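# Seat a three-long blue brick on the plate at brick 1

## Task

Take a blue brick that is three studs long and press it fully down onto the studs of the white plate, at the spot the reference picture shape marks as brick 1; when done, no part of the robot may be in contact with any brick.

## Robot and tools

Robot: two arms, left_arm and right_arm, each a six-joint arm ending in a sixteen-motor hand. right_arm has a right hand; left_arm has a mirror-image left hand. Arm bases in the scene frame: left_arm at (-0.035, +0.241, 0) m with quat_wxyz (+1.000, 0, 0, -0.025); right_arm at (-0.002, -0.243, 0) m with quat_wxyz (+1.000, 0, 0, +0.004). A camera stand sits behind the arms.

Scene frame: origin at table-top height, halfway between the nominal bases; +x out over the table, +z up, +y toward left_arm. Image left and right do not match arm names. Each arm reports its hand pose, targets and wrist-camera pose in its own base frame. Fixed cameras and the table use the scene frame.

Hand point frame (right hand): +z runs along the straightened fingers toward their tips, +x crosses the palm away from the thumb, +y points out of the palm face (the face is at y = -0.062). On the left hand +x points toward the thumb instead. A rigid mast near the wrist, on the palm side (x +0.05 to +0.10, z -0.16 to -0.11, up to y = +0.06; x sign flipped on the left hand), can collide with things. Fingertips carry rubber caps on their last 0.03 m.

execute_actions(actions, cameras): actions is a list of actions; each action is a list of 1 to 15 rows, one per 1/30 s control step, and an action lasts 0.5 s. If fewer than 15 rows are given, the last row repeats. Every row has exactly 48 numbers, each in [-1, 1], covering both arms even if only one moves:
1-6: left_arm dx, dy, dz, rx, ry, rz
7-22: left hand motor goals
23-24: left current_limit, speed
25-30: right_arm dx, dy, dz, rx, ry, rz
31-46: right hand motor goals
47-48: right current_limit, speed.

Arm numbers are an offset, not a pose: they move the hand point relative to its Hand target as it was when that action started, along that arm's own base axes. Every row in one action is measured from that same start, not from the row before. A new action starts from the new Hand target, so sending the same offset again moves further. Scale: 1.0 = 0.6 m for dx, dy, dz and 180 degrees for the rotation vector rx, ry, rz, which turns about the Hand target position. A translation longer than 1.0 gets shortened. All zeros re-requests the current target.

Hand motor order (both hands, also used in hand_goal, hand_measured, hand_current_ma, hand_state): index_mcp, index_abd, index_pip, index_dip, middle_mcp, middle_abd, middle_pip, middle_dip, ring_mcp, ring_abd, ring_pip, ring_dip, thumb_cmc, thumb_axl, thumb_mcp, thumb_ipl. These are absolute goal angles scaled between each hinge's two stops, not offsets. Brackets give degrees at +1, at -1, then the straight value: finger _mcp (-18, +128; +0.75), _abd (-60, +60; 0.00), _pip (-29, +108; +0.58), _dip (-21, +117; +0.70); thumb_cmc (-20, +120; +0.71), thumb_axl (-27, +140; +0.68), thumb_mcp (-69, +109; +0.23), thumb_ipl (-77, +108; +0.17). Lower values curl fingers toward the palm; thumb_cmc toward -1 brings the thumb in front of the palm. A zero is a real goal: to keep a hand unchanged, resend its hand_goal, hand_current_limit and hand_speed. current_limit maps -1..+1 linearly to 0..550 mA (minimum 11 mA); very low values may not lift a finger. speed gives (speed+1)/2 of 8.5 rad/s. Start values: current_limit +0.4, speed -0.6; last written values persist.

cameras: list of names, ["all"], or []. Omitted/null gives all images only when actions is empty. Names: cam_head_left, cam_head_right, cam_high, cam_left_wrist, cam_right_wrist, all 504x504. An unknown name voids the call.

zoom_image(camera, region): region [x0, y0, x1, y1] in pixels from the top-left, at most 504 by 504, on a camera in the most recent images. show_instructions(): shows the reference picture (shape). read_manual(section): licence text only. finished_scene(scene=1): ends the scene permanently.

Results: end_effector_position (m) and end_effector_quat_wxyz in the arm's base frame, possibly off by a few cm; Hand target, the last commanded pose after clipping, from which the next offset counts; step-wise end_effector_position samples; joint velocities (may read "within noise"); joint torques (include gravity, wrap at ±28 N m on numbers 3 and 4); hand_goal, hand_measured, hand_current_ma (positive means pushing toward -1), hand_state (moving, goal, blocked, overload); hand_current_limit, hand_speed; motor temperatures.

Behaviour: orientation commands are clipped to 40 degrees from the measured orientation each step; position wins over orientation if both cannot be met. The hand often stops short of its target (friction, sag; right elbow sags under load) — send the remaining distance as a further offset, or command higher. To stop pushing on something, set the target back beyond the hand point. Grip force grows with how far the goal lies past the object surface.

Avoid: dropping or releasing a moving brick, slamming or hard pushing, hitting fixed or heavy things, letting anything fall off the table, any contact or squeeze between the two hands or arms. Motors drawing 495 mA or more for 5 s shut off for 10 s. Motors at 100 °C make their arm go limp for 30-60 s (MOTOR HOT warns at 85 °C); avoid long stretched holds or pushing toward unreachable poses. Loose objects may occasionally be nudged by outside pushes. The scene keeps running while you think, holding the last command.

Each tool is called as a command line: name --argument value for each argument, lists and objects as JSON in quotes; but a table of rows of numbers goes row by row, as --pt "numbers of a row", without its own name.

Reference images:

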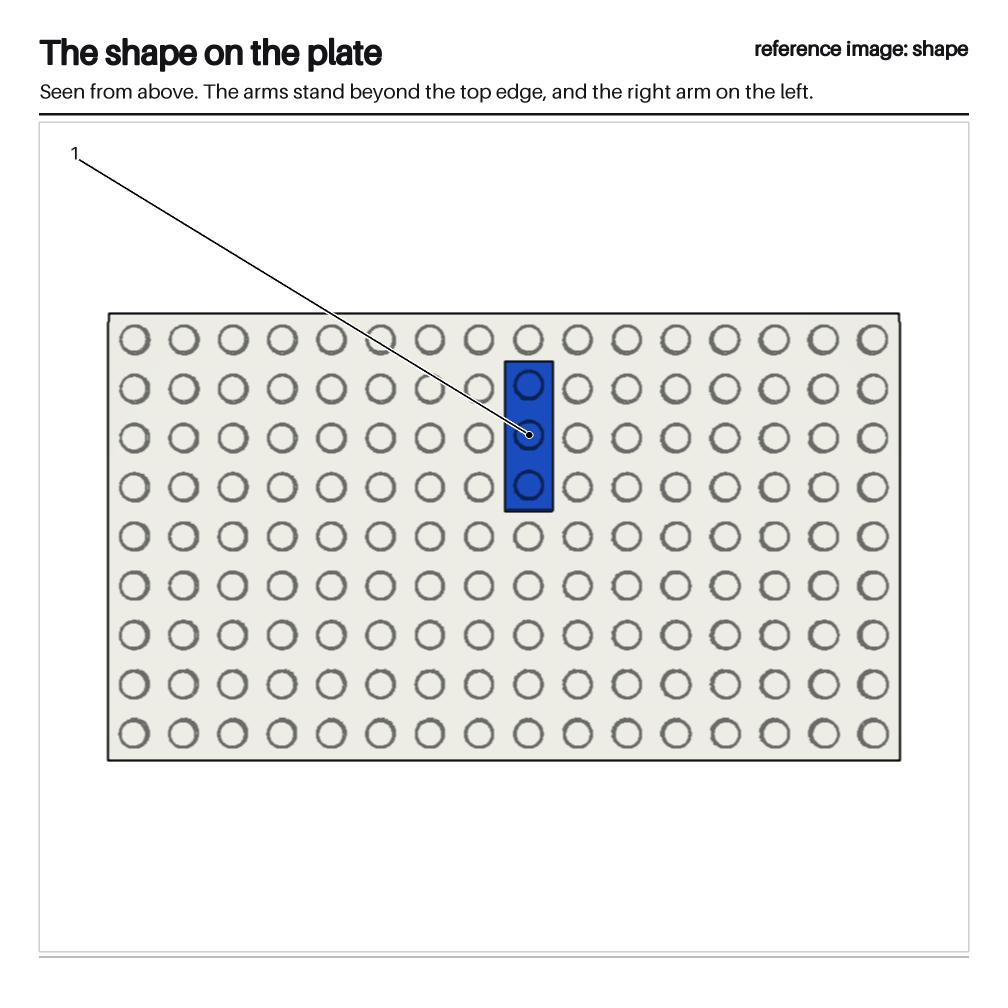

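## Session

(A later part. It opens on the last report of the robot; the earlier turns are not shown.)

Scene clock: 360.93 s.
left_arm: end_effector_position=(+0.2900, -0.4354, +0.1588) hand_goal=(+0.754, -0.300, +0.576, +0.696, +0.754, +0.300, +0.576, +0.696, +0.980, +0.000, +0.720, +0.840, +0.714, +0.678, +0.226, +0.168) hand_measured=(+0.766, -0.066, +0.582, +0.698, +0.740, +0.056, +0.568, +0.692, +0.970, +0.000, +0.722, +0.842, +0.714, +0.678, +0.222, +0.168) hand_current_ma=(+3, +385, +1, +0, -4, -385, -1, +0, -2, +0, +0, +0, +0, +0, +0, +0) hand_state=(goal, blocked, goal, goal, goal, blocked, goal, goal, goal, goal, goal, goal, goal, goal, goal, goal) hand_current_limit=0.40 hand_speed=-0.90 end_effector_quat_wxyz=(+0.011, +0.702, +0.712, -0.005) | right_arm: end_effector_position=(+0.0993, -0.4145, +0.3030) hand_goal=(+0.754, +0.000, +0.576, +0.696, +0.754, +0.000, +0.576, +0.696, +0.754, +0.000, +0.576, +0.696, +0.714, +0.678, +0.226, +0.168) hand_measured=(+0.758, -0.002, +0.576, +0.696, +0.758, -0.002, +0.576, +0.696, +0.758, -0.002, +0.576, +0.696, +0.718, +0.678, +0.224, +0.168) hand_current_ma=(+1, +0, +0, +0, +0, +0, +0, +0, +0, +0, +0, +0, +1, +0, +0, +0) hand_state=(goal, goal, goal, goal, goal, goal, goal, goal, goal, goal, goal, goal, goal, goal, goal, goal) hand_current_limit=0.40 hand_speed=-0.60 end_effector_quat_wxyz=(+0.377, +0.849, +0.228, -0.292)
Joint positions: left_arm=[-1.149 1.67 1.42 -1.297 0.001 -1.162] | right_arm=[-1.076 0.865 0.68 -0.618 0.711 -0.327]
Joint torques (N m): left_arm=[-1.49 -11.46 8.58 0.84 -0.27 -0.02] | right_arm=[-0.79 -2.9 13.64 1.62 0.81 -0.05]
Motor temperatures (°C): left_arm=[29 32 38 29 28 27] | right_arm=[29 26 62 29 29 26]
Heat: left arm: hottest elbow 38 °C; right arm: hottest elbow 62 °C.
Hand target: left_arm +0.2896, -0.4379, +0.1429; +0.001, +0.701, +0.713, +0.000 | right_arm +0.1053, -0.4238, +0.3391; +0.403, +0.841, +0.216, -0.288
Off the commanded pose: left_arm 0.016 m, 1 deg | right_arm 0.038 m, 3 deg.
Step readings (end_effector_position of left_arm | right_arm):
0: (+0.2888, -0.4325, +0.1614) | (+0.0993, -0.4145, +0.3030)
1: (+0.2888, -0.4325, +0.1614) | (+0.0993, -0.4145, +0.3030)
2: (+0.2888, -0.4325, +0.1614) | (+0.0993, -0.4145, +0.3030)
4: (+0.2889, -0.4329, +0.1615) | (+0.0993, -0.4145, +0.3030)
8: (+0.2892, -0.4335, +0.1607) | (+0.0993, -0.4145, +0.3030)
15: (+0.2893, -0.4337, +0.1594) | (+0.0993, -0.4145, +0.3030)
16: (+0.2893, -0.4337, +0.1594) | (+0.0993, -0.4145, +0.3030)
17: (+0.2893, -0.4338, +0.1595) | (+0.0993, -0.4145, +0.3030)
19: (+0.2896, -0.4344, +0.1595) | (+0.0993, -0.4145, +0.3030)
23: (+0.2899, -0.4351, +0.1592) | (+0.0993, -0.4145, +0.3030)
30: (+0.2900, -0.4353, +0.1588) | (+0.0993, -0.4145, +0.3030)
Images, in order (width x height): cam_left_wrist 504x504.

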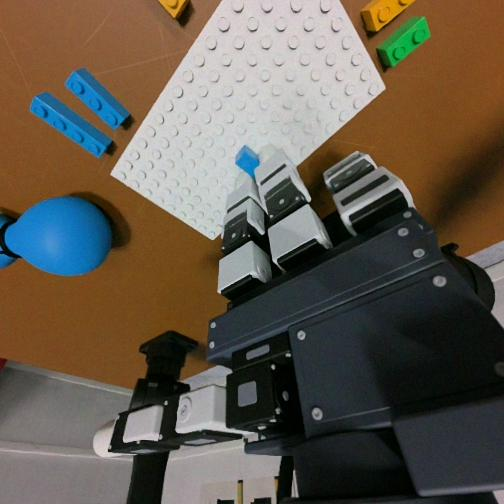

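execute_actions --actions '[[[0.0097,0.007,0,0,0,0,0.754,-0.3,0.576,0.696,0.754,0.3,0.576,0.696,0.98,0,0.72,0.84,0.714,0.678,0.226,0.168,0.4,-0.9,0,0,0,0,0,0,0.754,0,0.576,0.696,0.754,0,0.576,0.696,0.754,0,0.576,0.696,0.714,0.678,0.226,0.168,0.4,-0.6]]]' --cameras '[]'

Scene clock: 369.80 s.
left_arm: end_effector_position=(+0.2895, -0.4341, +0.1571) hand_goal=(+0.754, -0.300, +0.576, +0.696, +0.754, +0.300, +0.576, +0.696, +0.980, +0.000, +0.720, +0.840, +0.714, +0.678, +0.226, +0.168) hand_measured=(+0.766, -0.066, +0.582, +0.698, +0.740, +0.056, +0.568, +0.692, +0.970, +0.000, +0.722, +0.842, +0.714, +0.678, +0.222, +0.168) hand_current_ma=(+3, +385, +1, +0, -4, -385, -1, +0, -2, +0, +0, +0, +0, +0, +0, +0) hand_state=(goal, blocked, goal, goal, goal, blocked, goal, goal, goal, goal, goal, goal, goal, goal, goal, goal) hand_current_limit=0.40 hand_speed=-0.90 end_effector_quat_wxyz=(+0.009, +0.702, +0.712, -0.004) | right_arm: end_effector_position=(+0.0993, -0.4145, +0.3030) hand_goal=(+0.754, +0.000, +0.576, +0.696, +0.754, +0.000, +0.576, +0.696, +0.754, +0.000, +0.576, +0.696, +0.714, +0.678, +0.226, +0.168) hand_measured=(+0.758, -0.002, +0.576, +0.696, +0.758, -0.002, +0.576, +0.696, +0.758, -0.002, +0.576, +0.696, +0.718, +0.678, +0.224, +0.168) hand_current_ma=(+1, +0, +0, +0, +0, +0, +0, +0, +0, +0, +0, +0, +1, +0, +0, +0) hand_state=(goal, goal, goal, goal, goal, goal, goal, goal, goal, goal, goal, goal, goal, goal, goal, goal) hand_current_limit=0.40 hand_speed=-0.60 end_effector_quat_wxyz=(+0.377, +0.849, +0.228, -0.292)
Joint positions: left_arm=[-1.149 1.67 1.416 -1.296 0.001 -1.162] | right_arm=[-1.076 0.865 0.68 -0.618 0.711 -0.327]
Joint torques (N m): left_arm=[-0.38 -11.69 8.58 0.84 -0.26 0.12] | right_arm=[-0.85 -2.96 13.68 1.63 0.82 -0.05]
Motor temperatures (°C): left_arm=[29 32 38 29 28 27] | right_arm=[29 26 62 29 29 26]
Heat: left arm: hottest elbow 38 °C; right arm: hottest elbow 62 °C.
Hand target: left_arm +0.2954, -0.4336, +0.1428; +0.001, +0.701, +0.713, +0.000 | right_arm +0.1053, -0.4238, +0.3391; +0.403, +0.841, +0.216, -0.288
Off the commanded pose: left_arm 0.015 m, 1 deg | right_arm 0.038 m, 3 deg.
Step readings (end_effector_position of left_arm | right_arm):
0: (+0.2900, -0.4354, +0.1588) | (+0.0993, -0.4145, +0.3030)
1: (+0.2900, -0.4354, +0.1588) | (+0.0993, -0.4145, +0.3030)
2: (+0.2900, -0.4354, +0.1588) | (+0.0993, -0.4145, +0.3030)
4: (+0.2900, -0.4353, +0.1587) | (+0.0993, -0.4145, +0.3030)
8: (+0.2897, -0.4346, +0.1577) | (+0.0993, -0.4145, +0.3030)
15: (+0.2895, -0.4341, +0.1571) | (+0.0993, -0.4145, +0.3030)
No camera images: "cameras" was empty.

execute_actions --actions '[[[0.0046,0.002,0,0,0,0,0.754,-0.3,0.576,0.696,0.754,0.3,0.576,0.696,0.98,0,0.72,0.84,0.714,0.678,0.226,0.168,0.4,-0.9,0,0,0,0,0,0,0.754,0,0.576,0.696,0.754,0,0.576,0.696,0.754,0,0.576,0.696,0.714,0.678,0.226,0.168,0.4,-0.6]]]' --cameras '["cam_left_wrist"]'

zoom_image --camera "cam_left_wrist" --region '[216, 120, 276, 180]'

zoom_image --camera "cam_left_wrist" --region '[170, 80, 290, 200]'

Scene clock: 372.43 s.
left_arm: end_effector_position=(+0.2909, -0.4331, +0.1571) hand_goal=(+0.754, -0.300, +0.576, +0.696, +0.754, +0.300, +0.576, +0.696, +0.980, +0.000, +0.720, +0.840, +0.714, +0.678, +0.226, +0.168) hand_measured=(+0.766, -0.066, +0.582, +0.698, +0.740, +0.056, +0.568, +0.692, +0.970, +0.000, +0.722, +0.842, +0.714, +0.678, +0.222, +0.168) hand_current_ma=(+3, +385, +1, +0, -4, -385, -1, +0, -2, +0, +0, +0, +0, +0, +0, +0) hand_state=(goal, blocked, goal, goal, goal, blocked, goal, goal, goal, goal, goal, goal, goal, goal, goal, goal) hand_current_limit=0.40 hand_speed=-0.90 end_effector_quat_wxyz=(+0.009, +0.701, +0.713, -0.004) | right_arm: end_effector_position=(+0.0993, -0.4145, +0.3030) hand_goal=(+0.754, +0.000, +0.576, +0.696, +0.754, +0.000, +0.576, +0.696, +0.754, +0.000, +0.576, +0.696, +0.714, +0.678, +0.226, +0.168) hand_measured=(+0.758, -0.002, +0.576, +0.696, +0.758, -0.002, +0.576, +0.696, +0.758, -0.002, +0.576, +0.696, +0.718, +0.678, +0.224, +0.168) hand_current_ma=(+1, +0, +0, +0, +0, +0, +0, +0, +0, +0, +0, +0, +1, +0, +0, +0) hand_state=(goal, goal, goal, goal, goal, goal, goal, goal, goal, goal, goal, goal, goal, goal, goal, goal) hand_current_limit=0.40 hand_speed=-0.60 end_effector_quat_wxyz=(+0.377, +0.849, +0.228, -0.292)
Joint positions: left_arm=[-1.146 1.67 1.416 -1.296 0.001 -1.162] | right_arm=[-1.076 0.865 0.68 -0.618 0.711 -0.327]
Joint torques (N m): left_arm=[-0.15 -11.63 8.57 0.83 -0.25 0.17] | right_arm=[-0.85 -2.96 13.64 1.65 0.82 -0.05]
Motor temperatures (°C): left_arm=[29 32 38 29 28 27] | right_arm=[29 26 62 29 29 26]
Heat: left arm: hottest elbow 38 °C; right arm: hottest elbow 62 °C.
Hand target: left_arm +0.2981, -0.4324, +0.1428; +0.001, +0.701, +0.713, +0.000 | right_arm +0.1053, -0.4238, +0.3391; +0.403, +0.841, +0.216, -0.288
Off the commanded pose: left_arm 0.016 m, 1 deg | right_arm 0.038 m, 3 deg.
Step readings (end_effector_position of left_arm | right_arm):
0: (+0.2895, -0.4341, +0.1571) | (+0.0993, -0.4145, +0.3030)
1: (+0.2895, -0.4341, +0.1571) | (+0.0993, -0.4145, +0.3030)
2: (+0.2895, -0.4341, +0.1571) | (+0.0993, -0.4145, +0.3030)
4: (+0.2895, -0.4341, +0.1571) | (+0.0993, -0.4145, +0.3030)
8: (+0.2901, -0.4337, +0.1571) | (+0.0993, -0.4145, +0.3030)
15: (+0.2909, -0.4331, +0.1571) | (+0.0993, -0.4145, +0.3030)
Images, in order (width x height): cam_left_wrist 504x504.

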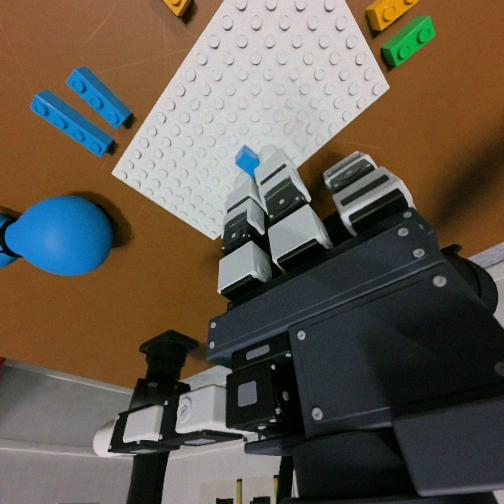

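Scaled by 8.400 from the camera's 504x504 image, which has a finer 720x720 frame.

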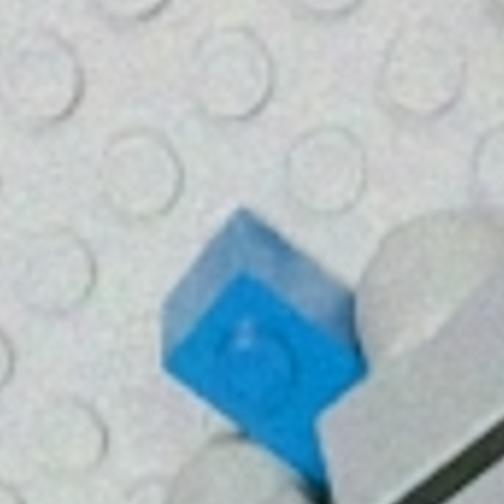

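Scaled by 4.200 from the camera's 504x504 image, which has a finer 720x720 frame.

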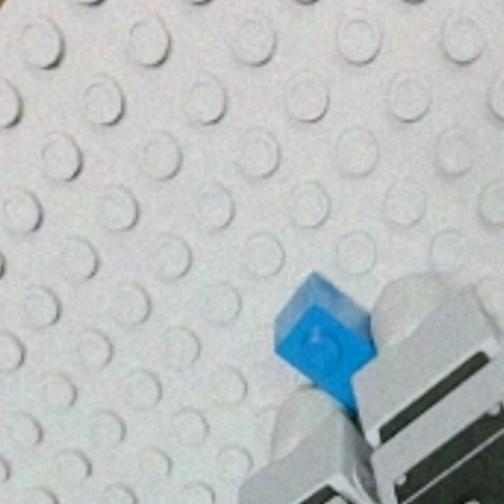

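execute_actions --actions '[[[0.0037,0.0003,-0.005,0,0,0,0.754,-0.3,0.576,0.696,0.754,0.3,0.576,0.696,0.98,0,0.72,0.84,0.714,0.678,0.226,0.168,0.4,-0.9,0,0,0,0,0,0,0.754,0,0.576,0.696,0.754,0,0.576,0.696,0.754,0,0.576,0.696,0.714,0.678,0.226,0.168,0.4,-0.6]]]' --cameras '["cam_left_wrist"]'

zoom_image --camera "cam_left_wrist" --region '[216, 120, 276, 180]'

Scene clock: 379.47 s.
left_arm: end_effector_position=(+0.2935, -0.4336, +0.1572) hand_goal=(+0.754, -0.300, +0.576, +0.696, +0.754, +0.300, +0.576, +0.696, +0.980, +0.000, +0.720, +0.840, +0.714, +0.678, +0.226, +0.168) hand_measured=(+0.766, -0.066, +0.582, +0.698, +0.740, +0.056, +0.568, +0.692, +0.970, +0.000, +0.722, +0.842, +0.714, +0.678, +0.222, +0.168) hand_current_ma=(+3, +385, +1, +0, -4, -385, -1, +0, -2, +0, +0, +0, +0, +0, +0, +0) hand_state=(goal, blocked, goal, goal, goal, blocked, goal, goal, goal, goal, goal, goal, goal, goal, goal, goal) hand_current_limit=0.40 hand_speed=-0.90 end_effector_quat_wxyz=(+0.012, +0.700, +0.714, -0.005) | right_arm: end_effector_position=(+0.0993, -0.4145, +0.3030) hand_goal=(+0.754, +0.000, +0.576, +0.696, +0.754, +0.000, +0.576, +0.696, +0.754, +0.000, +0.576, +0.696, +0.714, +0.678, +0.226, +0.168) hand_measured=(+0.758, -0.002, +0.576, +0.696, +0.758, -0.002, +0.576, +0.696, +0.758, -0.002, +0.576, +0.696, +0.718, +0.678, +0.224, +0.168) hand_current_ma=(+1, +0, +0, +0, +0, +0, +0, +0, +0, +0, +0, +0, +1, +0, +0, +0) hand_state=(goal, goal, goal, goal, goal, goal, goal, goal, goal, goal, goal, goal, goal, goal, goal, goal) hand_current_limit=0.40 hand_speed=-0.60 end_effector_quat_wxyz=(+0.377, +0.849, +0.228, -0.292)
Joint positions: left_arm=[-1.141 1.67 1.416 -1.289 0.001 -1.16] | right_arm=[-1.076 0.865 0.68 -0.618 0.711 -0.327]
Joint torques (N m): left_arm=[-0.09 -11.46 8.38 0.84 -0.25 0.2] | right_arm=[-0.85 -2.9 13.67 1.61 0.82 -0.04]
Motor temperatures (°C): left_arm=[29 32 38 29 28 27] | right_arm=[29 26 62 29 29 26]
Heat: left arm: hottest elbow 38 °C; right arm: hottest elbow 62 °C.
Hand target: left_arm +0.3003, -0.4323, +0.1399; +0.001, +0.701, +0.713, +0.000 | right_arm +0.1053, -0.4238, +0.3391; +0.403, +0.841, +0.216, -0.288
Off the commanded pose: left_arm 0.019 m, 2 deg | right_arm 0.038 m, 3 deg.
Step readings (end_effector_position of left_arm | right_arm):
0: (+0.2909, -0.4331, +0.1571) | (+0.0993, -0.4145, +0.3030)
1: (+0.2909, -0.4331, +0.1571) | (+0.0993, -0.4145, +0.3030)
2: (+0.2910, -0.4332, +0.1571) | (+0.0993, -0.4145, +0.3030)
4: (+0.2914, -0.4337, +0.1571) | (+0.0993, -0.4145, +0.3030)
8: (+0.2928, -0.4338, +0.1572) | (+0.0993, -0.4145, +0.3030)
15: (+0.2935, -0.4336, +0.1572) | (+0.0993, -0.4145, +0.3030)
Images, in order (width x height): cam_left_wrist 504x504.

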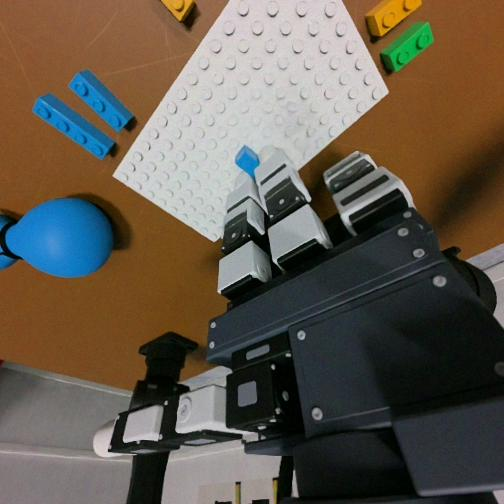

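Scaled by 8.400 from the camera's 504x504 image, which has a finer 720x720 frame.

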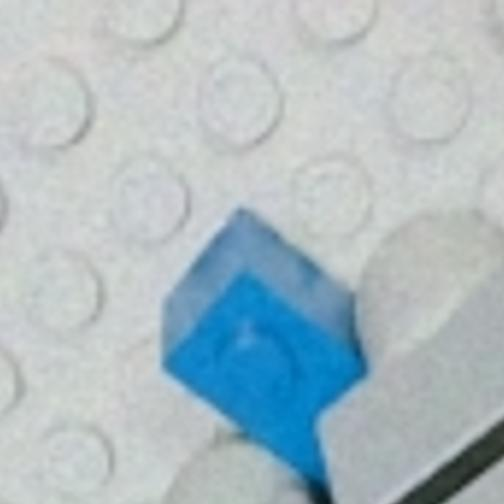

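execute_actions --actions '[[[0,0.0005,-0.01,0,0,0,0.754,-0.3,0.576,0.696,0.754,0.3,0.576,0.696,0.98,0,0.72,0.84,0.714,0.678,0.226,0.168,0.4,-0.9,0,0,0,0,0,0,0.754,0,0.576,0.696,0.754,0,0.576,0.696,0.754,0,0.576,0.696,0.714,0.678,0.226,0.168,0.4,-0.6]]]' --cameras '["cam_left_wrist"]'

zoom_image --camera "cam_left_wrist" --region '[216, 120, 276, 180]'

Scene clock: 388.77 s.
left_arm: end_effector_position=(+0.2935, -0.4333, +0.1535) hand_goal=(+0.754, -0.300, +0.576, +0.696, +0.754, +0.300, +0.576, +0.696, +0.980, +0.000, +0.720, +0.840, +0.714, +0.678, +0.226, +0.168) hand_measured=(+0.766, -0.068, +0.582, +0.698, +0.740, +0.056, +0.568, +0.692, +0.970, +0.000, +0.722, +0.842, +0.714, +0.678, +0.222, +0.168) hand_current_ma=(+3, +385, +1, +0, -5, -385, -1, +0, -2, +0, +0, +0, +0, +0, +0, +0) hand_state=(goal, blocked, goal, goal, goal, blocked, goal, goal, goal, goal, goal, goal, goal, goal, goal, goal) hand_current_limit=0.40 hand_speed=-0.90 end_effector_quat_wxyz=(+0.013, +0.700, +0.714, -0.005) | right_arm: end_effector_position=(+0.0993, -0.4145, +0.3030) hand_goal=(+0.754, +0.000, +0.576, +0.696, +0.754, +0.000, +0.576, +0.696, +0.754, +0.000, +0.576, +0.696, +0.714, +0.678, +0.226, +0.168) hand_measured=(+0.758, -0.002, +0.576, +0.696, +0.758, -0.002, +0.576, +0.696, +0.758, -0.002, +0.576, +0.696, +0.718, +0.678, +0.224, +0.168) hand_current_ma=(+1, +0, +0, +0, +0, +0, +0, +0, +0, +0, +0, +0, +1, +0, +0, +0) hand_state=(goal, goal, goal, goal, goal, goal, goal, goal, goal, goal, goal, goal, goal, goal, goal, goal) hand_current_limit=0.40 hand_speed=-0.60 end_effector_quat_wxyz=(+0.377, +0.849, +0.228, -0.292)
Joint positions: left_arm=[-1.141 1.671 1.407 -1.278 0.001 -1.16] | right_arm=[-1.076 0.865 0.68 -0.618 0.711 -0.327]
Joint torques (N m): left_arm=[-0.15 -11.22 8.17 0.96 -0.24 0.2] | right_arm=[-0.79 -2.9 13.65 1.65 0.82 -0.04]
Motor temperatures (°C): left_arm=[29 32 38 29 28 27] | right_arm=[29 26 62 29 29 26]
Heat: left arm: hottest elbow 38 °C; right arm: hottest elbow 62 °C.
Hand target: left_arm +0.3003, -0.4321, +0.1341; +0.001, +0.701, +0.713, +0.000 | right_arm +0.1053, -0.4238, +0.3391; +0.403, +0.841, +0.216, -0.288
Off the commanded pose: left_arm 0.021 m, 2 deg | right_arm 0.038 m, 3 deg.
Step readings (end_effector_position of left_arm | right_arm):
0: (+0.2935, -0.4336, +0.1572) | (+0.0993, -0.4145, +0.3030)
1: (+0.2935, -0.4336, +0.1571) | (+0.0993, -0.4145, +0.3030)
2: (+0.2935, -0.4336, +0.1566) | (+0.0993, -0.4145, +0.3030)
4: (+0.2934, -0.4334, +0.1549) | (+0.0993, -0.4145, +0.3030)
8: (+0.2935, -0.4333, +0.1535) | (+0.0993, -0.4145, +0.3030)
15: (+0.2935, -0.4333, +0.1535) | (+0.0993, -0.4145, +0.3030)
Images, in order (width x height): cam_left_wrist 504x504.

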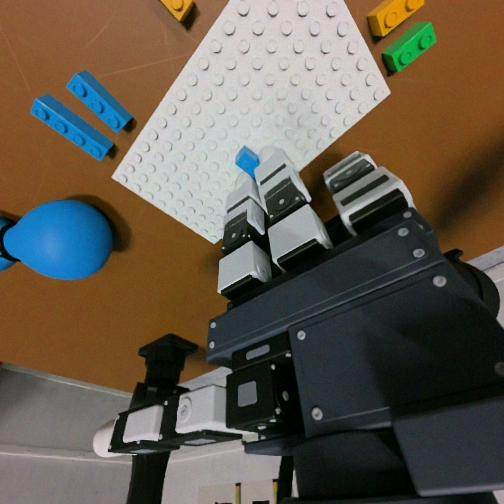

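Scaled by 8.400 from the camera's 504x504 image, which has a finer 720x720 frame.

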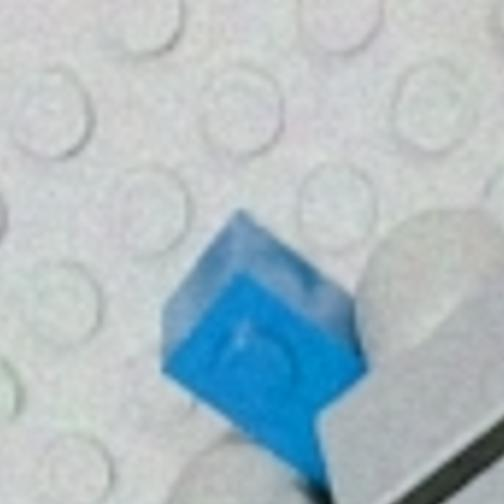

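zoom_image --camera "cam_left_wrist" --region '[230, 138, 266, 174]'

zoom_image --camera "cam_left_wrist" --region '[110, 60, 290, 240]'

Scaled by 14.000 from the camera's 504x504 image, which has a finer 720x720 frame.

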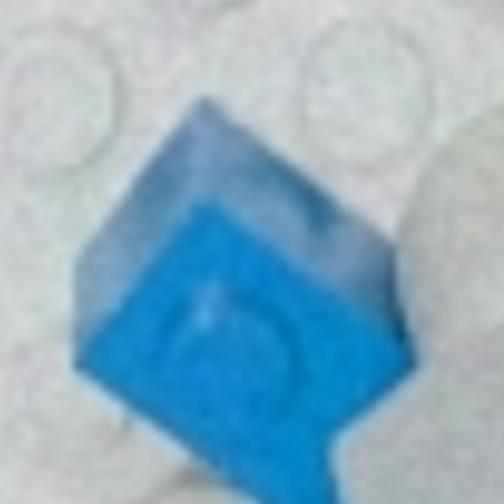

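Scaled by 2.800 from the camera's 504x504 image, which has a finer 720x720 frame.

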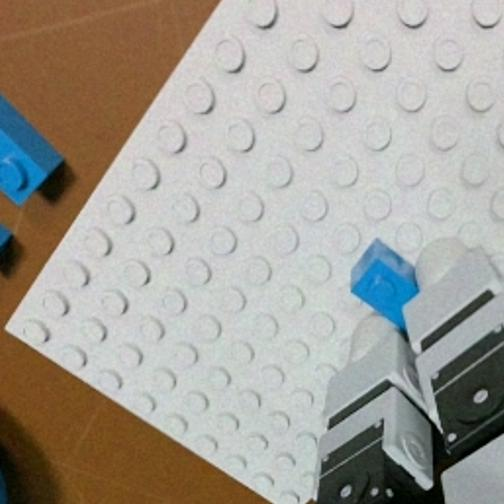

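execute_actions --actions '[[[0,0,0.05,0,0,0,0.754,-0.3,0.576,0.696,0.754,0.3,0.576,0.696,0.98,0,0.72,0.84,0.714,0.678,0.226,0.168,0.4,-0.9,0,0,0,0,0,0,0.754,0,0.576,0.696,0.754,0,0.576,0.696,0.754,0,0.576,0.696,0.714,0.678,0.226,0.168,0.4,-0.6]],[[-0.0003,-0.0073,0,0,0,-0.028,0.754,-0.3,0.576,0.696,0.754,0.3,0.576,0.696,0.98,0,0.72,0.84,0.714,0.678,0.226,0.168,0.4,-0.9,0,0,0,0,0,0,0.754,0,0.576,0.696,0.754,0,0.576,0.696,0.754,0,0.576,0.696,0.714,0.678,0.226,0.168,0.4,-0.6]]]' --cameras '[]'

Scene clock: 414.43 s.
left_arm: end_effector_position=(+0.2902, -0.4295, +0.1527) hand_goal=(+0.754, -0.300, +0.576, +0.696, +0.754, +0.300, +0.576, +0.696, +0.980, +0.000, +0.720, +0.840, +0.714, +0.678, +0.226, +0.168) hand_measured=(+0.766, -0.068, +0.582, +0.698, +0.738, +0.056, +0.568, +0.692, +0.970, +0.000, +0.722, +0.842, +0.714, +0.678, +0.222, +0.168) hand_current_ma=(+3, +385, +1, +0, -5, -385, -1, +0, -2, +0, +0, +0, +0, +0, +0, +0) hand_state=(goal, blocked, goal, goal, goal, blocked, goal, goal, goal, goal, goal, goal, goal, goal, goal, goal) hand_current_limit=0.40 hand_speed=-0.90 end_effector_quat_wxyz=(-0.010, +0.730, +0.683, +0.003) | right_arm: end_effector_position=(+0.0993, -0.4145, +0.3030) hand_goal=(+0.754, +0.000, +0.576, +0.696, +0.754, +0.000, +0.576, +0.696, +0.754, +0.000, +0.576, +0.696, +0.714, +0.678, +0.226, +0.168) hand_measured=(+0.758, -0.002, +0.576, +0.696, +0.758, -0.002, +0.576, +0.696, +0.758, -0.002, +0.576, +0.696, +0.718, +0.678, +0.224, +0.168) hand_current_ma=(+1, +0, +0, +0, +0, +0, +0, +0, +0, +0, +0, +0, +1, +0, +0, +0) hand_state=(goal, goal, goal, goal, goal, goal, goal, goal, goal, goal, goal, goal, goal, goal, goal, goal) hand_current_limit=0.40 hand_speed=-0.60 end_effector_quat_wxyz=(+0.377, +0.849, +0.228, -0.292)
Joint positions: left_arm=[-1.141 1.671 1.407 -1.327 0 -1.075] | right_arm=[-1.076 0.865 0.68 -0.618 0.711 -0.327]
Joint torques (N m): left_arm=[-0.21 -13.33 11.33 -0.03 -0.27 0.25] | right_arm=[-0.91 -2.9 13.64 1.61 0.82 -0.05]
Motor temperatures (°C): left_arm=[29 32 39 29 28 27] | right_arm=[29 26 62 29 29 26]
Heat: left arm: hottest elbow 39 °C; right arm: hottest elbow 62 °C.
Hand target: left_arm +0.3002, -0.4364, +0.1641; +0.001, +0.732, +0.682, +0.000 | right_arm +0.1053, -0.4238, +0.3391; +0.403, +0.841, +0.216, -0.288
Off the commanded pose: left_arm 0.017 m, 1 deg | right_arm 0.038 m, 3 deg.
Step readings (end_effector_position of left_arm | right_arm):
0: (+0.2935, -0.4333, +0.1535) | (+0.0993, -0.4145, +0.3030)
1: (+0.2935, -0.4333, +0.1535) | (+0.0993, -0.4145, +0.3030)
2: (+0.2933, -0.4331, +0.1535) | (+0.0993, -0.4145, +0.3030)
4: (+0.2923, -0.4307, +0.1533) | (+0.0993, -0.4145, +0.3030)
8: (+0.2896, -0.4249, +0.1529) | (+0.0993, -0.4145, +0.3030)
15: (+0.2884, -0.4223, +0.1528) | (+0.0993, -0.4145, +0.3030)
16: (+0.2884, -0.4224, +0.1528) | (+0.0993, -0.4145, +0.3030)
17: (+0.2885, -0.4228, +0.1528) | (+0.0993, -0.4145, +0.3030)
19: (+0.2889, -0.4243, +0.1528) | (+0.0993, -0.4145, +0.3030)
23: (+0.2896, -0.4268, +0.1528) | (+0.0993, -0.4145, +0.3030)
30: (+0.2901, -0.4289, +0.1527) | (+0.0993, -0.4145, +0.3030)
No camera images: "cameras" was empty.

execute_actions --actions '[[[0,0,0.04,0,0,0,0.754,-0.3,0.576,0.696,0.754,0.3,0.576,0.696,0.98,0,0.72,0.84,0.714,0.678,0.226,0.168,0.4,-0.9,0,0,0,0,0,0,0.754,0,0.576,0.696,0.754,0,0.576,0.696,0.754,0,0.576,0.696,0.714,0.678,0.226,0.168,0.4,-0.6]]]' --cameras '["cam_left_wrist"]'

zoom_image --camera "cam_left_wrist" --region '[200, 100, 290, 190]'

Scene clock: 417.60 s.
left_arm: end_effector_position=(+0.2893, -0.4276, +0.1659) hand_goal=(+0.754, -0.300, +0.576, +0.696, +0.754, +0.300, +0.576, +0.696, +0.980, +0.000, +0.720, +0.840, +0.714, +0.678, +0.226, +0.168) hand_measured=(+0.766, -0.068, +0.582, +0.698, +0.738, +0.056, +0.568, +0.692, +0.970, +0.000, +0.722, +0.842, +0.714, +0.678, +0.222, +0.168) hand_current_ma=(+3, +385, +1, +0, -5, -385, -1, +0, -2, +0, +0, +0, +0, +0, +0, +0) hand_state=(goal, blocked, goal, goal, goal, blocked, goal, goal, goal, goal, goal, goal, goal, goal, goal, goal) hand_current_limit=0.40 hand_speed=-0.90 end_effector_quat_wxyz=(-0.020, +0.730, +0.683, +0.007) | right_arm: end_effector_position=(+0.0993, -0.4145, +0.3030) hand_goal=(+0.754, +0.000, +0.576, +0.696, +0.754, +0.000, +0.576, +0.696, +0.754, +0.000, +0.576, +0.696, +0.714, +0.678, +0.226, +0.168) hand_measured=(+0.758, -0.002, +0.576, +0.696, +0.758, -0.002, +0.576, +0.696, +0.758, -0.002, +0.576, +0.696, +0.718, +0.678, +0.224, +0.168) hand_current_ma=(+1, +0, +0, +0, +0, +0, +0, +0, +0, +0, +0, +0, +1, +0, +0, +0) hand_state=(goal, goal, goal, goal, goal, goal, goal, goal, goal, goal, goal, goal, goal, goal, goal, goal) hand_current_limit=0.40 hand_speed=-0.60 end_effector_quat_wxyz=(+0.377, +0.849, +0.228, -0.292)
Joint positions: left_arm=[-1.141 1.671 1.443 -1.385 0 -1.074] | right_arm=[-1.076 0.865 0.68 -0.618 0.711 -0.327]
Joint torques (N m): left_arm=[-0.32 -14.39 12.15 -0.18 -0.27 0.19] | right_arm=[-0.79 -2.96 13.65 1.59 0.82 -0.04]
Motor temperatures (°C): left_arm=[29 32 39 29 28 27] | right_arm=[29 26 62 29 29 26]
Heat: left arm: hottest elbow 39 °C; right arm: hottest elbow 62 °C.
Hand target: left_arm +0.3002, -0.4364, +0.1881; +0.001, +0.731, +0.682, +0.000 | right_arm +0.1053, -0.4238, +0.3391; +0.403, +0.841, +0.216, -0.288
Off the commanded pose: left_arm 0.026 m, 3 deg | right_arm 0.038 m, 3 deg.
Step readings (end_effector_position of left_arm | right_arm):
0: (+0.2902, -0.4296, +0.1527) | (+0.0993, -0.4145, +0.3030)
1: (+0.2901, -0.4294, +0.1527) | (+0.0993, -0.4145, +0.3030)
2: (+0.2898, -0.4286, +0.1531) | (+0.0993, -0.4145, +0.3030)
4: (+0.2887, -0.4263, +0.1550) | (+0.0993, -0.4145, +0.3030)
8: (+0.2888, -0.4264, +0.1615) | (+0.0993, -0.4145, +0.3030)
15: (+0.2895, -0.4281, +0.1659) | (+0.0993, -0.4145, +0.3030)
Images, in order (width x height): cam_left_wrist 504x504.

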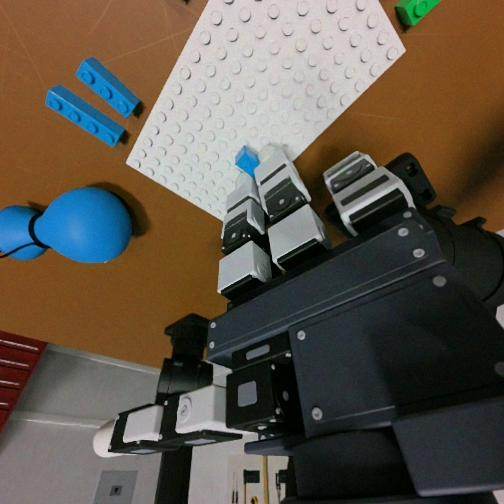

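Scaled by 5.600 from the camera's 504x504 image, which has a finer 720x720 frame.

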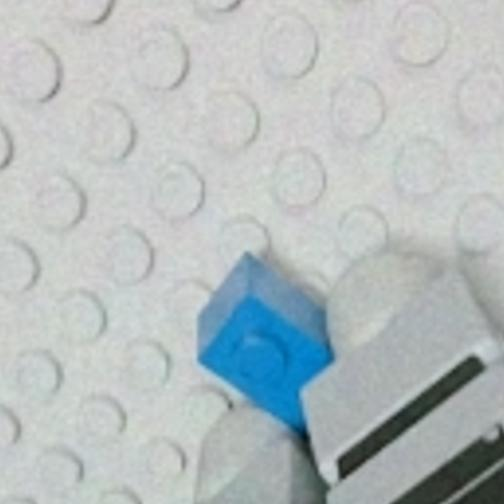

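execute_actions --actions '[[[-0.0185,-0.0098,-0.04,0,0,0,0.754,-0.3,0.576,0.696,0.754,0.3,0.576,0.696,0.98,0,0.72,0.84,0.714,0.678,0.226,0.168,0.4,-0.9,0,0,0,0,0,0,0.754,0,0.576,0.696,0.754,0,0.576,0.696,0.754,0,0.576,0.696,0.714,0.678,0.226,0.168,0.4,-0.6]],[[0,0,-0.034,0,0,0,0.754,-0.3,0.576,0.696,0.754,0.3,0.576,0.696,0.98,0,0.72,0.84,0.714,0.678,0.226,0.168,0.4,-0.9,0,0,0,0,0,0,0.754,0,0.576,0.696,0.754,0,0.576,0.696,0.754,0,0.576,0.696,0.714,0.678,0.226,0.168,0.4,-0.6]]]' --cameras '["cam_left_wrist"]'

zoom_image --camera "cam_left_wrist" --region '[216, 120, 276, 180]'

Scene clock: 424.03 s.
left_arm: end_effector_position=(+0.2930, -0.4375, +0.1538) hand_goal=(+0.754, -0.300, +0.576, +0.696, +0.754, +0.300, +0.576, +0.696, +0.980, +0.000, +0.720, +0.840, +0.714, +0.678, +0.226, +0.168) hand_measured=(+0.766, -0.068, +0.582, +0.698, +0.738, +0.056, +0.568, +0.692, +0.970, +0.000, +0.722, +0.842, +0.714, +0.678, +0.222, +0.168) hand_current_ma=(+3, +385, +1, +0, -5, -385, -1, +0, -2, +0, +0, +0, +0, +0, +0, +0) hand_state=(goal, blocked, goal, goal, goal, blocked, goal, goal, goal, goal, goal, goal, goal, goal, goal, goal) hand_current_limit=0.40 hand_speed=-0.90 end_effector_quat_wxyz=(+0.006, +0.731, +0.682, -0.002) | right_arm: end_effector_position=(+0.0993, -0.4145, +0.3030) hand_goal=(+0.754, +0.000, +0.576, +0.696, +0.754, +0.000, +0.576, +0.696, +0.754, +0.000, +0.576, +0.696, +0.714, +0.678, +0.226, +0.168) hand_measured=(+0.758, -0.002, +0.576, +0.696, +0.758, -0.002, +0.576, +0.696, +0.758, -0.002, +0.576, +0.696, +0.718, +0.678, +0.224, +0.168) hand_current_ma=(+1, +0, +0, +0, +0, +0, +0, +0, +0, +0, +0, +0, +1, +0, +0, +0) hand_state=(goal, goal, goal, goal, goal, goal, goal, goal, goal, goal, goal, goal, goal, goal, goal, goal) hand_current_limit=0.40 hand_speed=-0.60 end_effector_quat_wxyz=(+0.377, +0.849, +0.228, -0.292)
Joint positions: left_arm=[-1.143 1.671 1.408 -1.295 0 -1.074] | right_arm=[-1.076 0.865 0.68 -0.618 0.711 -0.327]
Joint torques (N m): left_arm=[-2.08 -12.28 8.66 0.81 -0.24 -0.03] | right_arm=[-0.85 -2.9 13.64 1.62 0.82 -0.04]
Motor temperatures (°C): left_arm=[29 32 39 29 28 27] | right_arm=[29 26 62 29 29 26]
Heat: left arm: hottest elbow 39 °C; right arm: hottest elbow 62 °C.
Hand target: left_arm +0.2891, -0.4422, +0.1436; +0.001, +0.731, +0.682, +0.000 | right_arm +0.1053, -0.4238, +0.3391; +0.403, +0.841, +0.216, -0.288
Off the commanded pose: left_arm 0.012 m, 1 deg | right_arm 0.038 m, 3 deg.
Step readings (end_effector_position of left_arm | right_arm):
0: (+0.2893, -0.4276, +0.1659) | (+0.0993, -0.4145, +0.3030)
1: (+0.2893, -0.4276, +0.1659) | (+0.0993, -0.4145, +0.3030)
2: (+0.2894, -0.4277, +0.1659) | (+0.0993, -0.4145, +0.3030)
4: (+0.2903, -0.4298, +0.1660) | (+0.0993, -0.4145, +0.3030)
8: (+0.2925, -0.4346, +0.1663) | (+0.0993, -0.4145, +0.3030)
15: (+0.2926, -0.4368, +0.1664) | (+0.0993, -0.4145, +0.3030)
16: (+0.2927, -0.4369, +0.1663) | (+0.0993, -0.4145, +0.3030)
17: (+0.2930, -0.4374, +0.1656) | (+0.0993, -0.4145, +0.3030)
19: (+0.2936, -0.4389, +0.1629) | (+0.0993, -0.4145, +0.3030)
23: (+0.2929, -0.4373, +0.1557) | (+0.0993, -0.4145, +0.3030)
30: (+0.2929, -0.4373, +0.1537) | (+0.0993, -0.4145, +0.3030)
Images, in order (width x height): cam_left_wrist 504x504.

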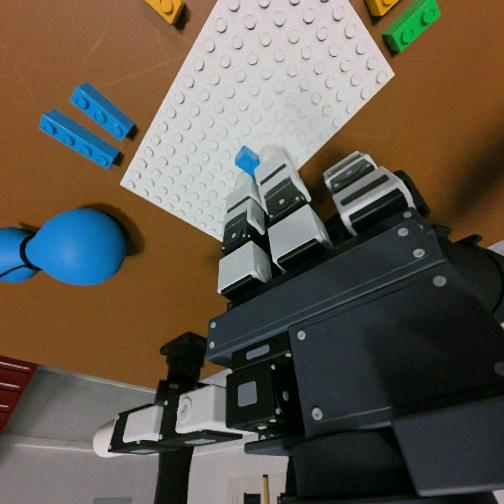

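Scaled by 8.400 from the camera's 504x504 image, which has a finer 720x720 frame.

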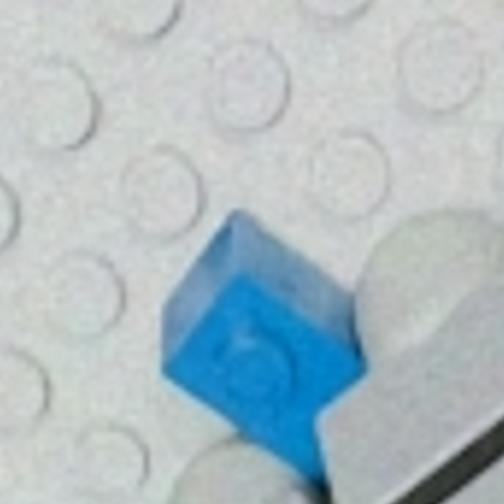

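execute_actions --actions '[[[0.0008,-0.0062,0.075,0,0,-0.0056,0.754,-0.3,0.576,0.696,0.754,0.3,0.576,0.696,0.98,0,0.72,0.84,0.714,0.678,0.226,0.168,0.4,-0.9,0,0,0,0,0,0,0.754,0,0.576,0.696,0.754,0,0.576,0.696,0.754,0,0.576,0.696,0.714,0.678,0.226,0.168,0.4,-0.6]],[[0,0,-0.04,0,0,0,0.754,-0.3,0.576,0.696,0.754,0.3,0.576,0.696,0.98,0,0.72,0.84,0.714,0.678,0.226,0.168,0.4,-0.9,0,0,0,0,0,0,0.754,0,0.576,0.696,0.754,0,0.576,0.696,0.754,0,0.576,0.696,0.714,0.678,0.226,0.168,0.4,-0.6]],[[0,0,-0.032,0,0,0,0.754,-0.3,0.576,0.696,0.754,0.3,0.576,0.696,0.98,0,0.72,0.84,0.714,0.678,0.226,0.168,0.4,-0.9,0,0,0,0,0,0,0.754,0,0.576,0.696,0.754,0,0.576,0.696,0.754,0,0.576,0.696,0.714,0.678,0.226,0.168,0.4,-0.6]]]' --cameras '["cam_left_wrist"]'

zoom_image --camera "cam_left_wrist" --region '[216, 120, 276, 180]'

Scene clock: 432.20 s.
left_arm: end_effector_position=(+0.2930, -0.4396, +0.1574) hand_goal=(+0.754, -0.300, +0.576, +0.696, +0.754, +0.300, +0.576, +0.696, +0.980, +0.000, +0.720, +0.840, +0.714, +0.678, +0.226, +0.168) hand_measured=(+0.766, -0.068, +0.582, +0.698, +0.738, +0.056, +0.568, +0.692, +0.970, +0.000, +0.722, +0.842, +0.714, +0.678, +0.222, +0.168) hand_current_ma=(+4, +385, +1, +0, -5, -385, -1, +0, -2, +0, +0, +0, +0, +0, +0, +0) hand_state=(goal, blocked, goal, goal, goal, blocked, goal, goal, goal, goal, goal, goal, goal, goal, goal, goal) hand_current_limit=0.40 hand_speed=-0.90 end_effector_quat_wxyz=(+0.007, +0.731, +0.682, -0.003) | right_arm: end_effector_position=(+0.0993, -0.4145, +0.3030) hand_goal=(+0.754, +0.000, +0.576, +0.696, +0.754, +0.000, +0.576, +0.696, +0.754, +0.000, +0.576, +0.696, +0.714, +0.678, +0.226, +0.168) hand_measured=(+0.758, -0.002, +0.576, +0.696, +0.758, -0.002, +0.576, +0.696, +0.758, -0.002, +0.576, +0.696, +0.718, +0.678, +0.224, +0.168) hand_current_ma=(+1, +0, +0, +0, +0, +0, +0, +0, +0, +0, +0, +0, +1, +0, +0, +0) hand_state=(goal, goal, goal, goal, goal, goal, goal, goal, goal, goal, goal, goal, goal, goal, goal, goal) hand_current_limit=0.40 hand_speed=-0.60 end_effector_quat_wxyz=(+0.377, +0.849, +0.228, -0.292)
Joint positions: left_arm=[-1.144 1.671 1.417 -1.301 0 -1.074] | right_arm=[-1.076 0.865 0.68 -0.618 0.711 -0.327]
Joint torques (N m): left_arm=[-2.14 -11.93 8.7 0.77 -0.24 0.12] | right_arm=[-0.79 -2.9 13.65 1.62 0.82 -0.05]
Motor temperatures (°C): left_arm=[29 32 39 29 28 27] | right_arm=[29 26 62 29 29 26]
Heat: left arm: hottest elbow 39 °C; right arm: hottest elbow 62 °C.
Hand target: left_arm +0.2896, -0.4460, +0.1455; +0.001, +0.737, +0.675, +0.000 | right_arm +0.1053, -0.4238, +0.3391; +0.403, +0.841, +0.216, -0.288
Off the commanded pose: left_arm 0.014 m, 1 deg | right_arm 0.038 m, 3 deg.
Step readings (end_effector_position of left_arm | right_arm):
0: (+0.2930, -0.4375, +0.1538) | (+0.0993, -0.4145, +0.3030)
1: (+0.2930, -0.4375, +0.1538) | (+0.0993, -0.4145, +0.3030)
2: (+0.2925, -0.4364, +0.1537) | (+0.0993, -0.4145, +0.3030)
4: (+0.2904, -0.4323, +0.1549) | (+0.0993, -0.4145, +0.3030)
8: (+0.2881, -0.4282, +0.1614) | (+0.0993, -0.4145, +0.3030)
15: (+0.2895, -0.4319, +0.1701) | (+0.0993, -0.4145, +0.3030)
16: (+0.2895, -0.4318, +0.1701) | (+0.0993, -0.4145, +0.3030)
17: (+0.2895, -0.4319, +0.1701) | (+0.0993, -0.4145, +0.3030)
19: (+0.2903, -0.4336, +0.1702) | (+0.0993, -0.4145, +0.3030)
23: (+0.2924, -0.4381, +0.1705) | (+0.0993, -0.4145, +0.3030)
30: (+0.2932, -0.4399, +0.1707) | (+0.0993, -0.4145, +0.3030)
31: (+0.2932, -0.4399, +0.1706) | (+0.0993, -0.4145, +0.3030)
32: (+0.2934, -0.4404, +0.1698) | (+0.0993, -0.4145, +0.3030)
34: (+0.2939, -0.4414, +0.1665) | (+0.0993, -0.4145, +0.3030)
38: (+0.2928, -0.4391, +0.1590) | (+0.0993, -0.4145, +0.3030)
45: (+0.2930, -0.4394, +0.1574) | (+0.0993, -0.4145, +0.3030)
Images, in order (width x height): cam_left_wrist 504x504.

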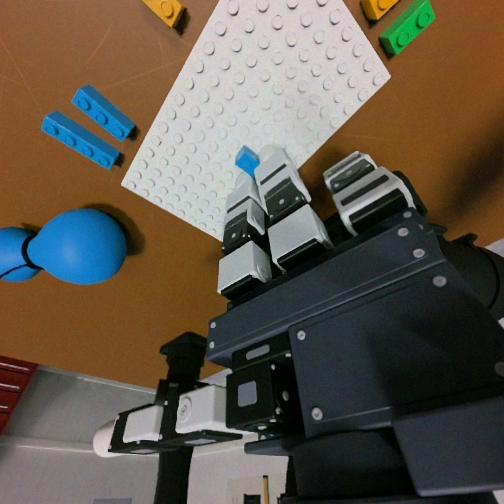

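Scaled by 8.400 from the camera's 504x504 image, which has a finer 720x720 frame.

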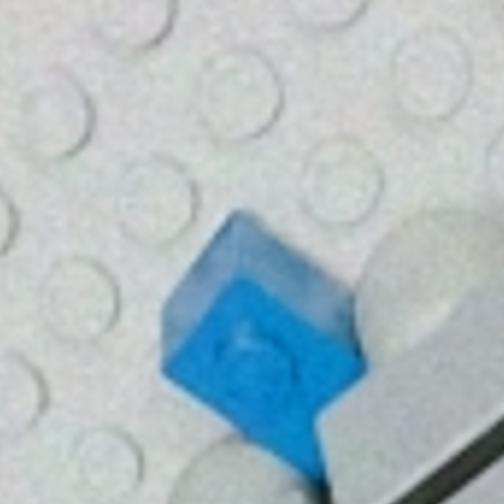

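execute_actions --actions '[]' --cameras '["all"]'

zoom_image --camera "cam_head_left" --region '[250, 310, 350, 380]'

zoom_image --camera "cam_head_right" --region '[250, 310, 350, 380]'

zoom_image --camera "cam_high" --region '[130, 160, 210, 220]'

Scene clock: 441.87 s.
left_arm: end_effector_position=(+0.2930, -0.4396, +0.1574) hand_goal=(+0.754, -0.300, +0.576, +0.696, +0.754, +0.300, +0.576, +0.696, +0.980, +0.000, +0.720, +0.840, +0.714, +0.678, +0.226, +0.168) hand_measured=(+0.766, -0.068, +0.582, +0.698, +0.738, +0.056, +0.568, +0.692, +0.970, +0.000, +0.722, +0.842, +0.714, +0.678, +0.222, +0.168) hand_current_ma=(+4, +385, +1, +0, -5, -385, -1, +0, -2, +0, +0, +0, +0, +0, +0, +0) hand_state=(goal, blocked, goal, goal, goal, blocked, goal, goal, goal, goal, goal, goal, goal, goal, goal, goal) hand_current_limit=0.40 hand_speed=-0.90 end_effector_quat_wxyz=(+0.007, +0.731, +0.682, -0.003) | right_arm: end_effector_position=(+0.0993, -0.4145, +0.3030) hand_goal=(+0.754, +0.000, +0.576, +0.696, +0.754, +0.000, +0.576, +0.696, +0.754, +0.000, +0.576, +0.696, +0.714, +0.678, +0.226, +0.168) hand_measured=(+0.758, -0.002, +0.576, +0.696, +0.758, -0.002, +0.576, +0.696, +0.758, -0.002, +0.576, +0.696, +0.718, +0.678, +0.224, +0.168) hand_current_ma=(+1, +0, +0, +0, +0, +0, +0, +0, +0, +0, +0, +0, +1, +0, +0, +0) hand_state=(goal, goal, goal, goal, goal, goal, goal, goal, goal, goal, goal, goal, goal, goal, goal, goal) hand_current_limit=0.40 hand_speed=-0.60 end_effector_quat_wxyz=(+0.377, +0.849, +0.228, -0.292)
Joint positions: left_arm=[-1.144 1.671 1.417 -1.301 0 -1.074] | right_arm=[-1.076 0.865 0.68 -0.618 0.711 -0.327]
Joint velocities: within noise
Joint torques (N m): left_arm=[-2.02 -11.99 8.69 0.81 -0.24 0.12] | right_arm=[-0.79 -2.9 13.65 1.63 0.82 -0.04]
Motor temperatures (°C): left_arm=[29 32 39 29 28 27] | right_arm=[29 26 62 29 30 26]
Heat: left arm: hottest elbow 39 °C; right arm: hottest elbow 62 °C.
Hand target: left_arm +0.2896, -0.4460, +0.1455; +0.001, +0.737, +0.675, +0.000 | right_arm +0.1053, -0.4238, +0.3391; +0.403, +0.841, +0.216, -0.288
Off the commanded pose: left_arm 0.014 m, 1 deg | right_arm 0.038 m, 3 deg.

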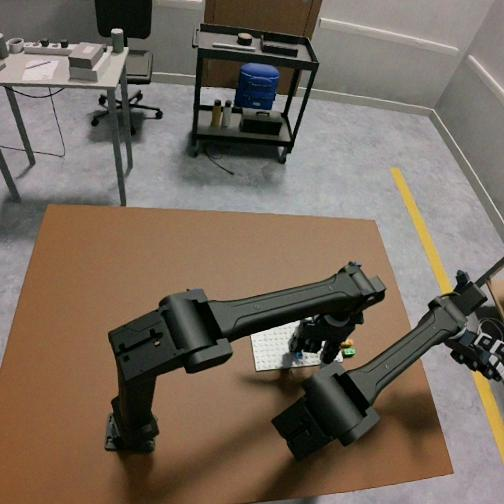

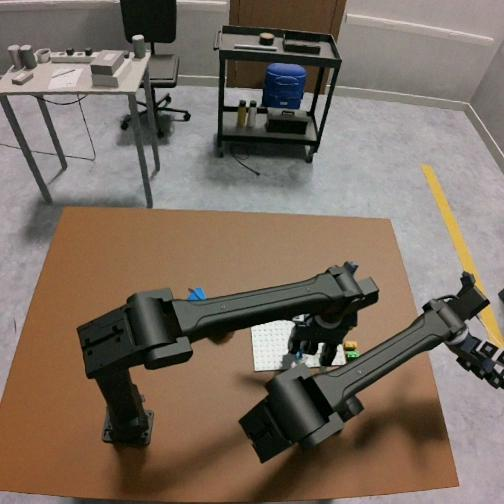

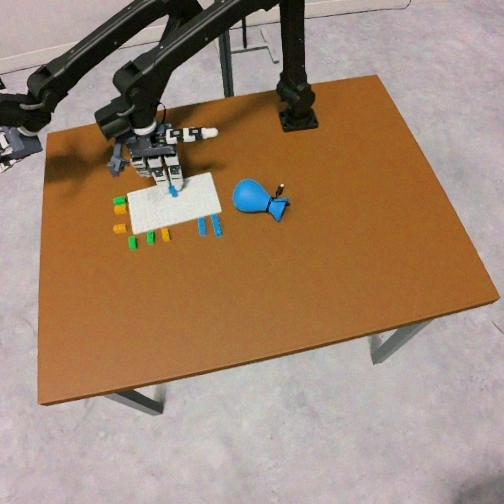

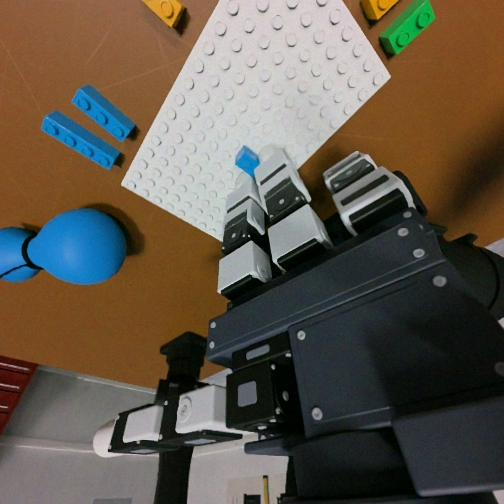

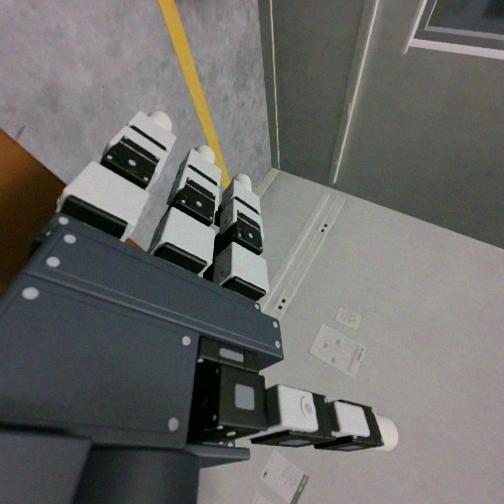

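Scaled by 5.040 from the camera's 504x504 image, which has a finer 720x720 frame.

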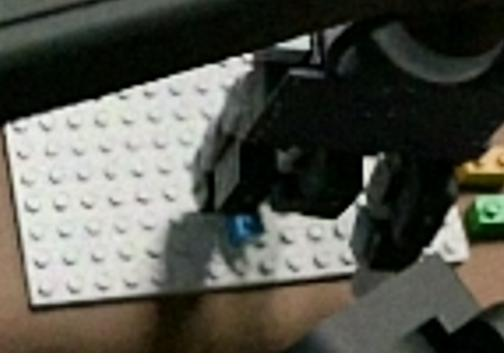

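Scaled by 5.040 from the camera's 504x504 image, which has a finer 720x720 frame.

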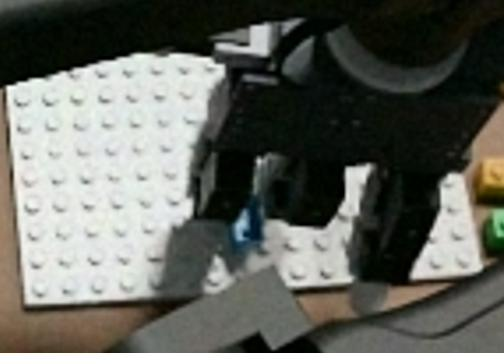

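Scaled by 6.300 from the camera's 504x504 image, which has a finer 720x720 frame.

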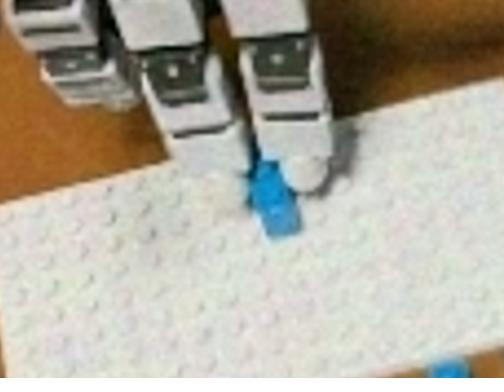

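execute_actions --actions '[[[0,-0.001,-0.006,0,0,-0.0056,0.754,-0.3,0.576,0.696,0.754,0.3,0.576,0.696,0.98,0,0.72,0.84,0.714,0.678,0.226,0.168,0.4,-0.9,0,0,0,0,0,0,0.754,0,0.576,0.696,0.754,0,0.576,0.696,0.754,0,0.576,0.696,0.714,0.678,0.226,0.168,0.4,-0.6]]]' --cameras '["cam_left_wrist"]'

zoom_image --camera "cam_left_wrist" --region '[216, 120, 276, 180]'

Scene clock: 449.27 s.
left_arm: end_effector_position=(+0.2931, -0.4401, +0.1546) hand_goal=(+0.754, -0.300, +0.576, +0.696, +0.754, +0.300, +0.576, +0.696, +0.980, +0.000, +0.720, +0.840, +0.714, +0.678, +0.226, +0.168) hand_measured=(+0.766, -0.068, +0.582, +0.698, +0.738, +0.056, +0.568, +0.692, +0.970, +0.000, +0.722, +0.842, +0.714, +0.678, +0.222, +0.168) hand_current_ma=(+4, +385, +1, +0, -5, -385, -1, +0, -2, +0, +0, +0, +0, +0, +0, +0) hand_state=(goal, blocked, goal, goal, goal, blocked, goal, goal, goal, goal, goal, goal, goal, goal, goal, goal) hand_current_limit=0.40 hand_speed=-0.90 end_effector_quat_wxyz=(+0.008, +0.735, +0.678, -0.003) | right_arm: end_effector_position=(+0.0993, -0.4145, +0.3030) hand_goal=(+0.754, +0.000, +0.576, +0.696, +0.754, +0.000, +0.576, +0.696, +0.754, +0.000, +0.576, +0.696, +0.714, +0.678, +0.226, +0.168) hand_measured=(+0.758, -0.002, +0.576, +0.696, +0.758, -0.002, +0.576, +0.696, +0.758, -0.002, +0.576, +0.696, +0.718, +0.678, +0.224, +0.168) hand_current_ma=(+1, +0, +0, +0, +0, +0, +0, +0, +0, +0, +0, +0, +1, +0, +0, +0) hand_state=(goal, goal, goal, goal, goal, goal, goal, goal, goal, goal, goal, goal, goal, goal, goal, goal) hand_current_limit=0.40 hand_speed=-0.60 end_effector_quat_wxyz=(+0.377, +0.849, +0.228, -0.292)
Joint positions: left_arm=[-1.144 1.671 1.41 -1.292 0 -1.065] | right_arm=[-1.076 0.865 0.68 -0.618 0.711 -0.327]
Joint torques (N m): left_arm=[-2.02 -11.93 8.57 0.8 -0.23 0.17] | right_arm=[-0.85 -2.84 13.67 1.62 0.83 -0.04]
Motor temperatures (°C): left_arm=[29 32 39 29 28 27] | right_arm=[29 26 62 29 30 26]
Heat: left arm: hottest elbow 39 °C; right arm: hottest elbow 62 °C.
Hand target: left_arm +0.2896, -0.4465, +0.1418; +0.001, +0.743, +0.669, +0.000 | right_arm +0.1053, -0.4238, +0.3391; +0.403, +0.841, +0.216, -0.288
Off the commanded pose: left_arm 0.015 m, 2 deg | right_arm 0.038 m, 3 deg.
Step readings (end_effector_position of left_arm | right_arm):
0: (+0.2930, -0.4396, +0.1574) | (+0.0993, -0.4145, +0.3030)
1: (+0.2930, -0.4396, +0.1574) | (+0.0993, -0.4145, +0.3030)
2: (+0.2931, -0.4398, +0.1574) | (+0.0993, -0.4145, +0.3030)
4: (+0.2933, -0.4402, +0.1569) | (+0.0993, -0.4145, +0.3030)
8: (+0.2932, -0.4401, +0.1553) | (+0.0993, -0.4145, +0.3030)
15: (+0.2931, -0.4400, +0.1546) | (+0.0993, -0.4145, +0.3030)
Images, in order (width x height): cam_left_wrist 504x504.

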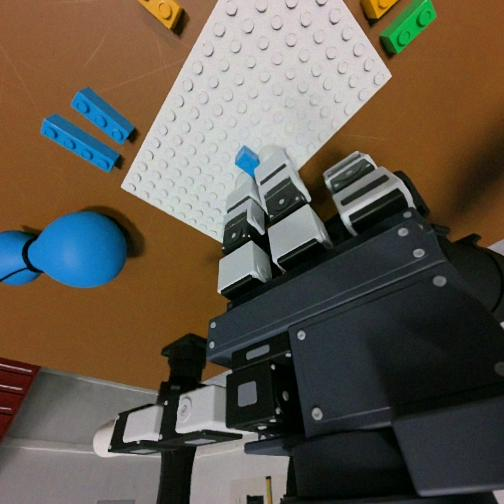

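Scaled by 8.400 from the camera's 504x504 image, which has a finer 720x720 frame.

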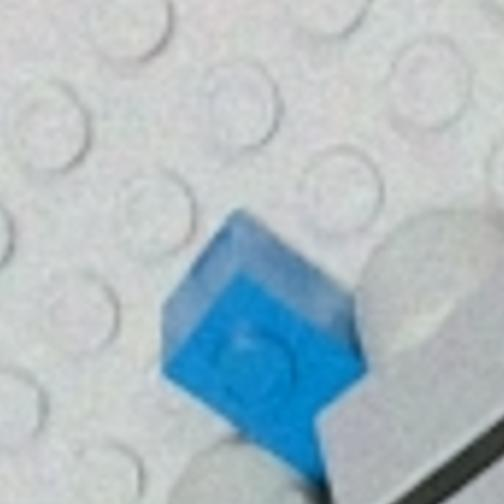

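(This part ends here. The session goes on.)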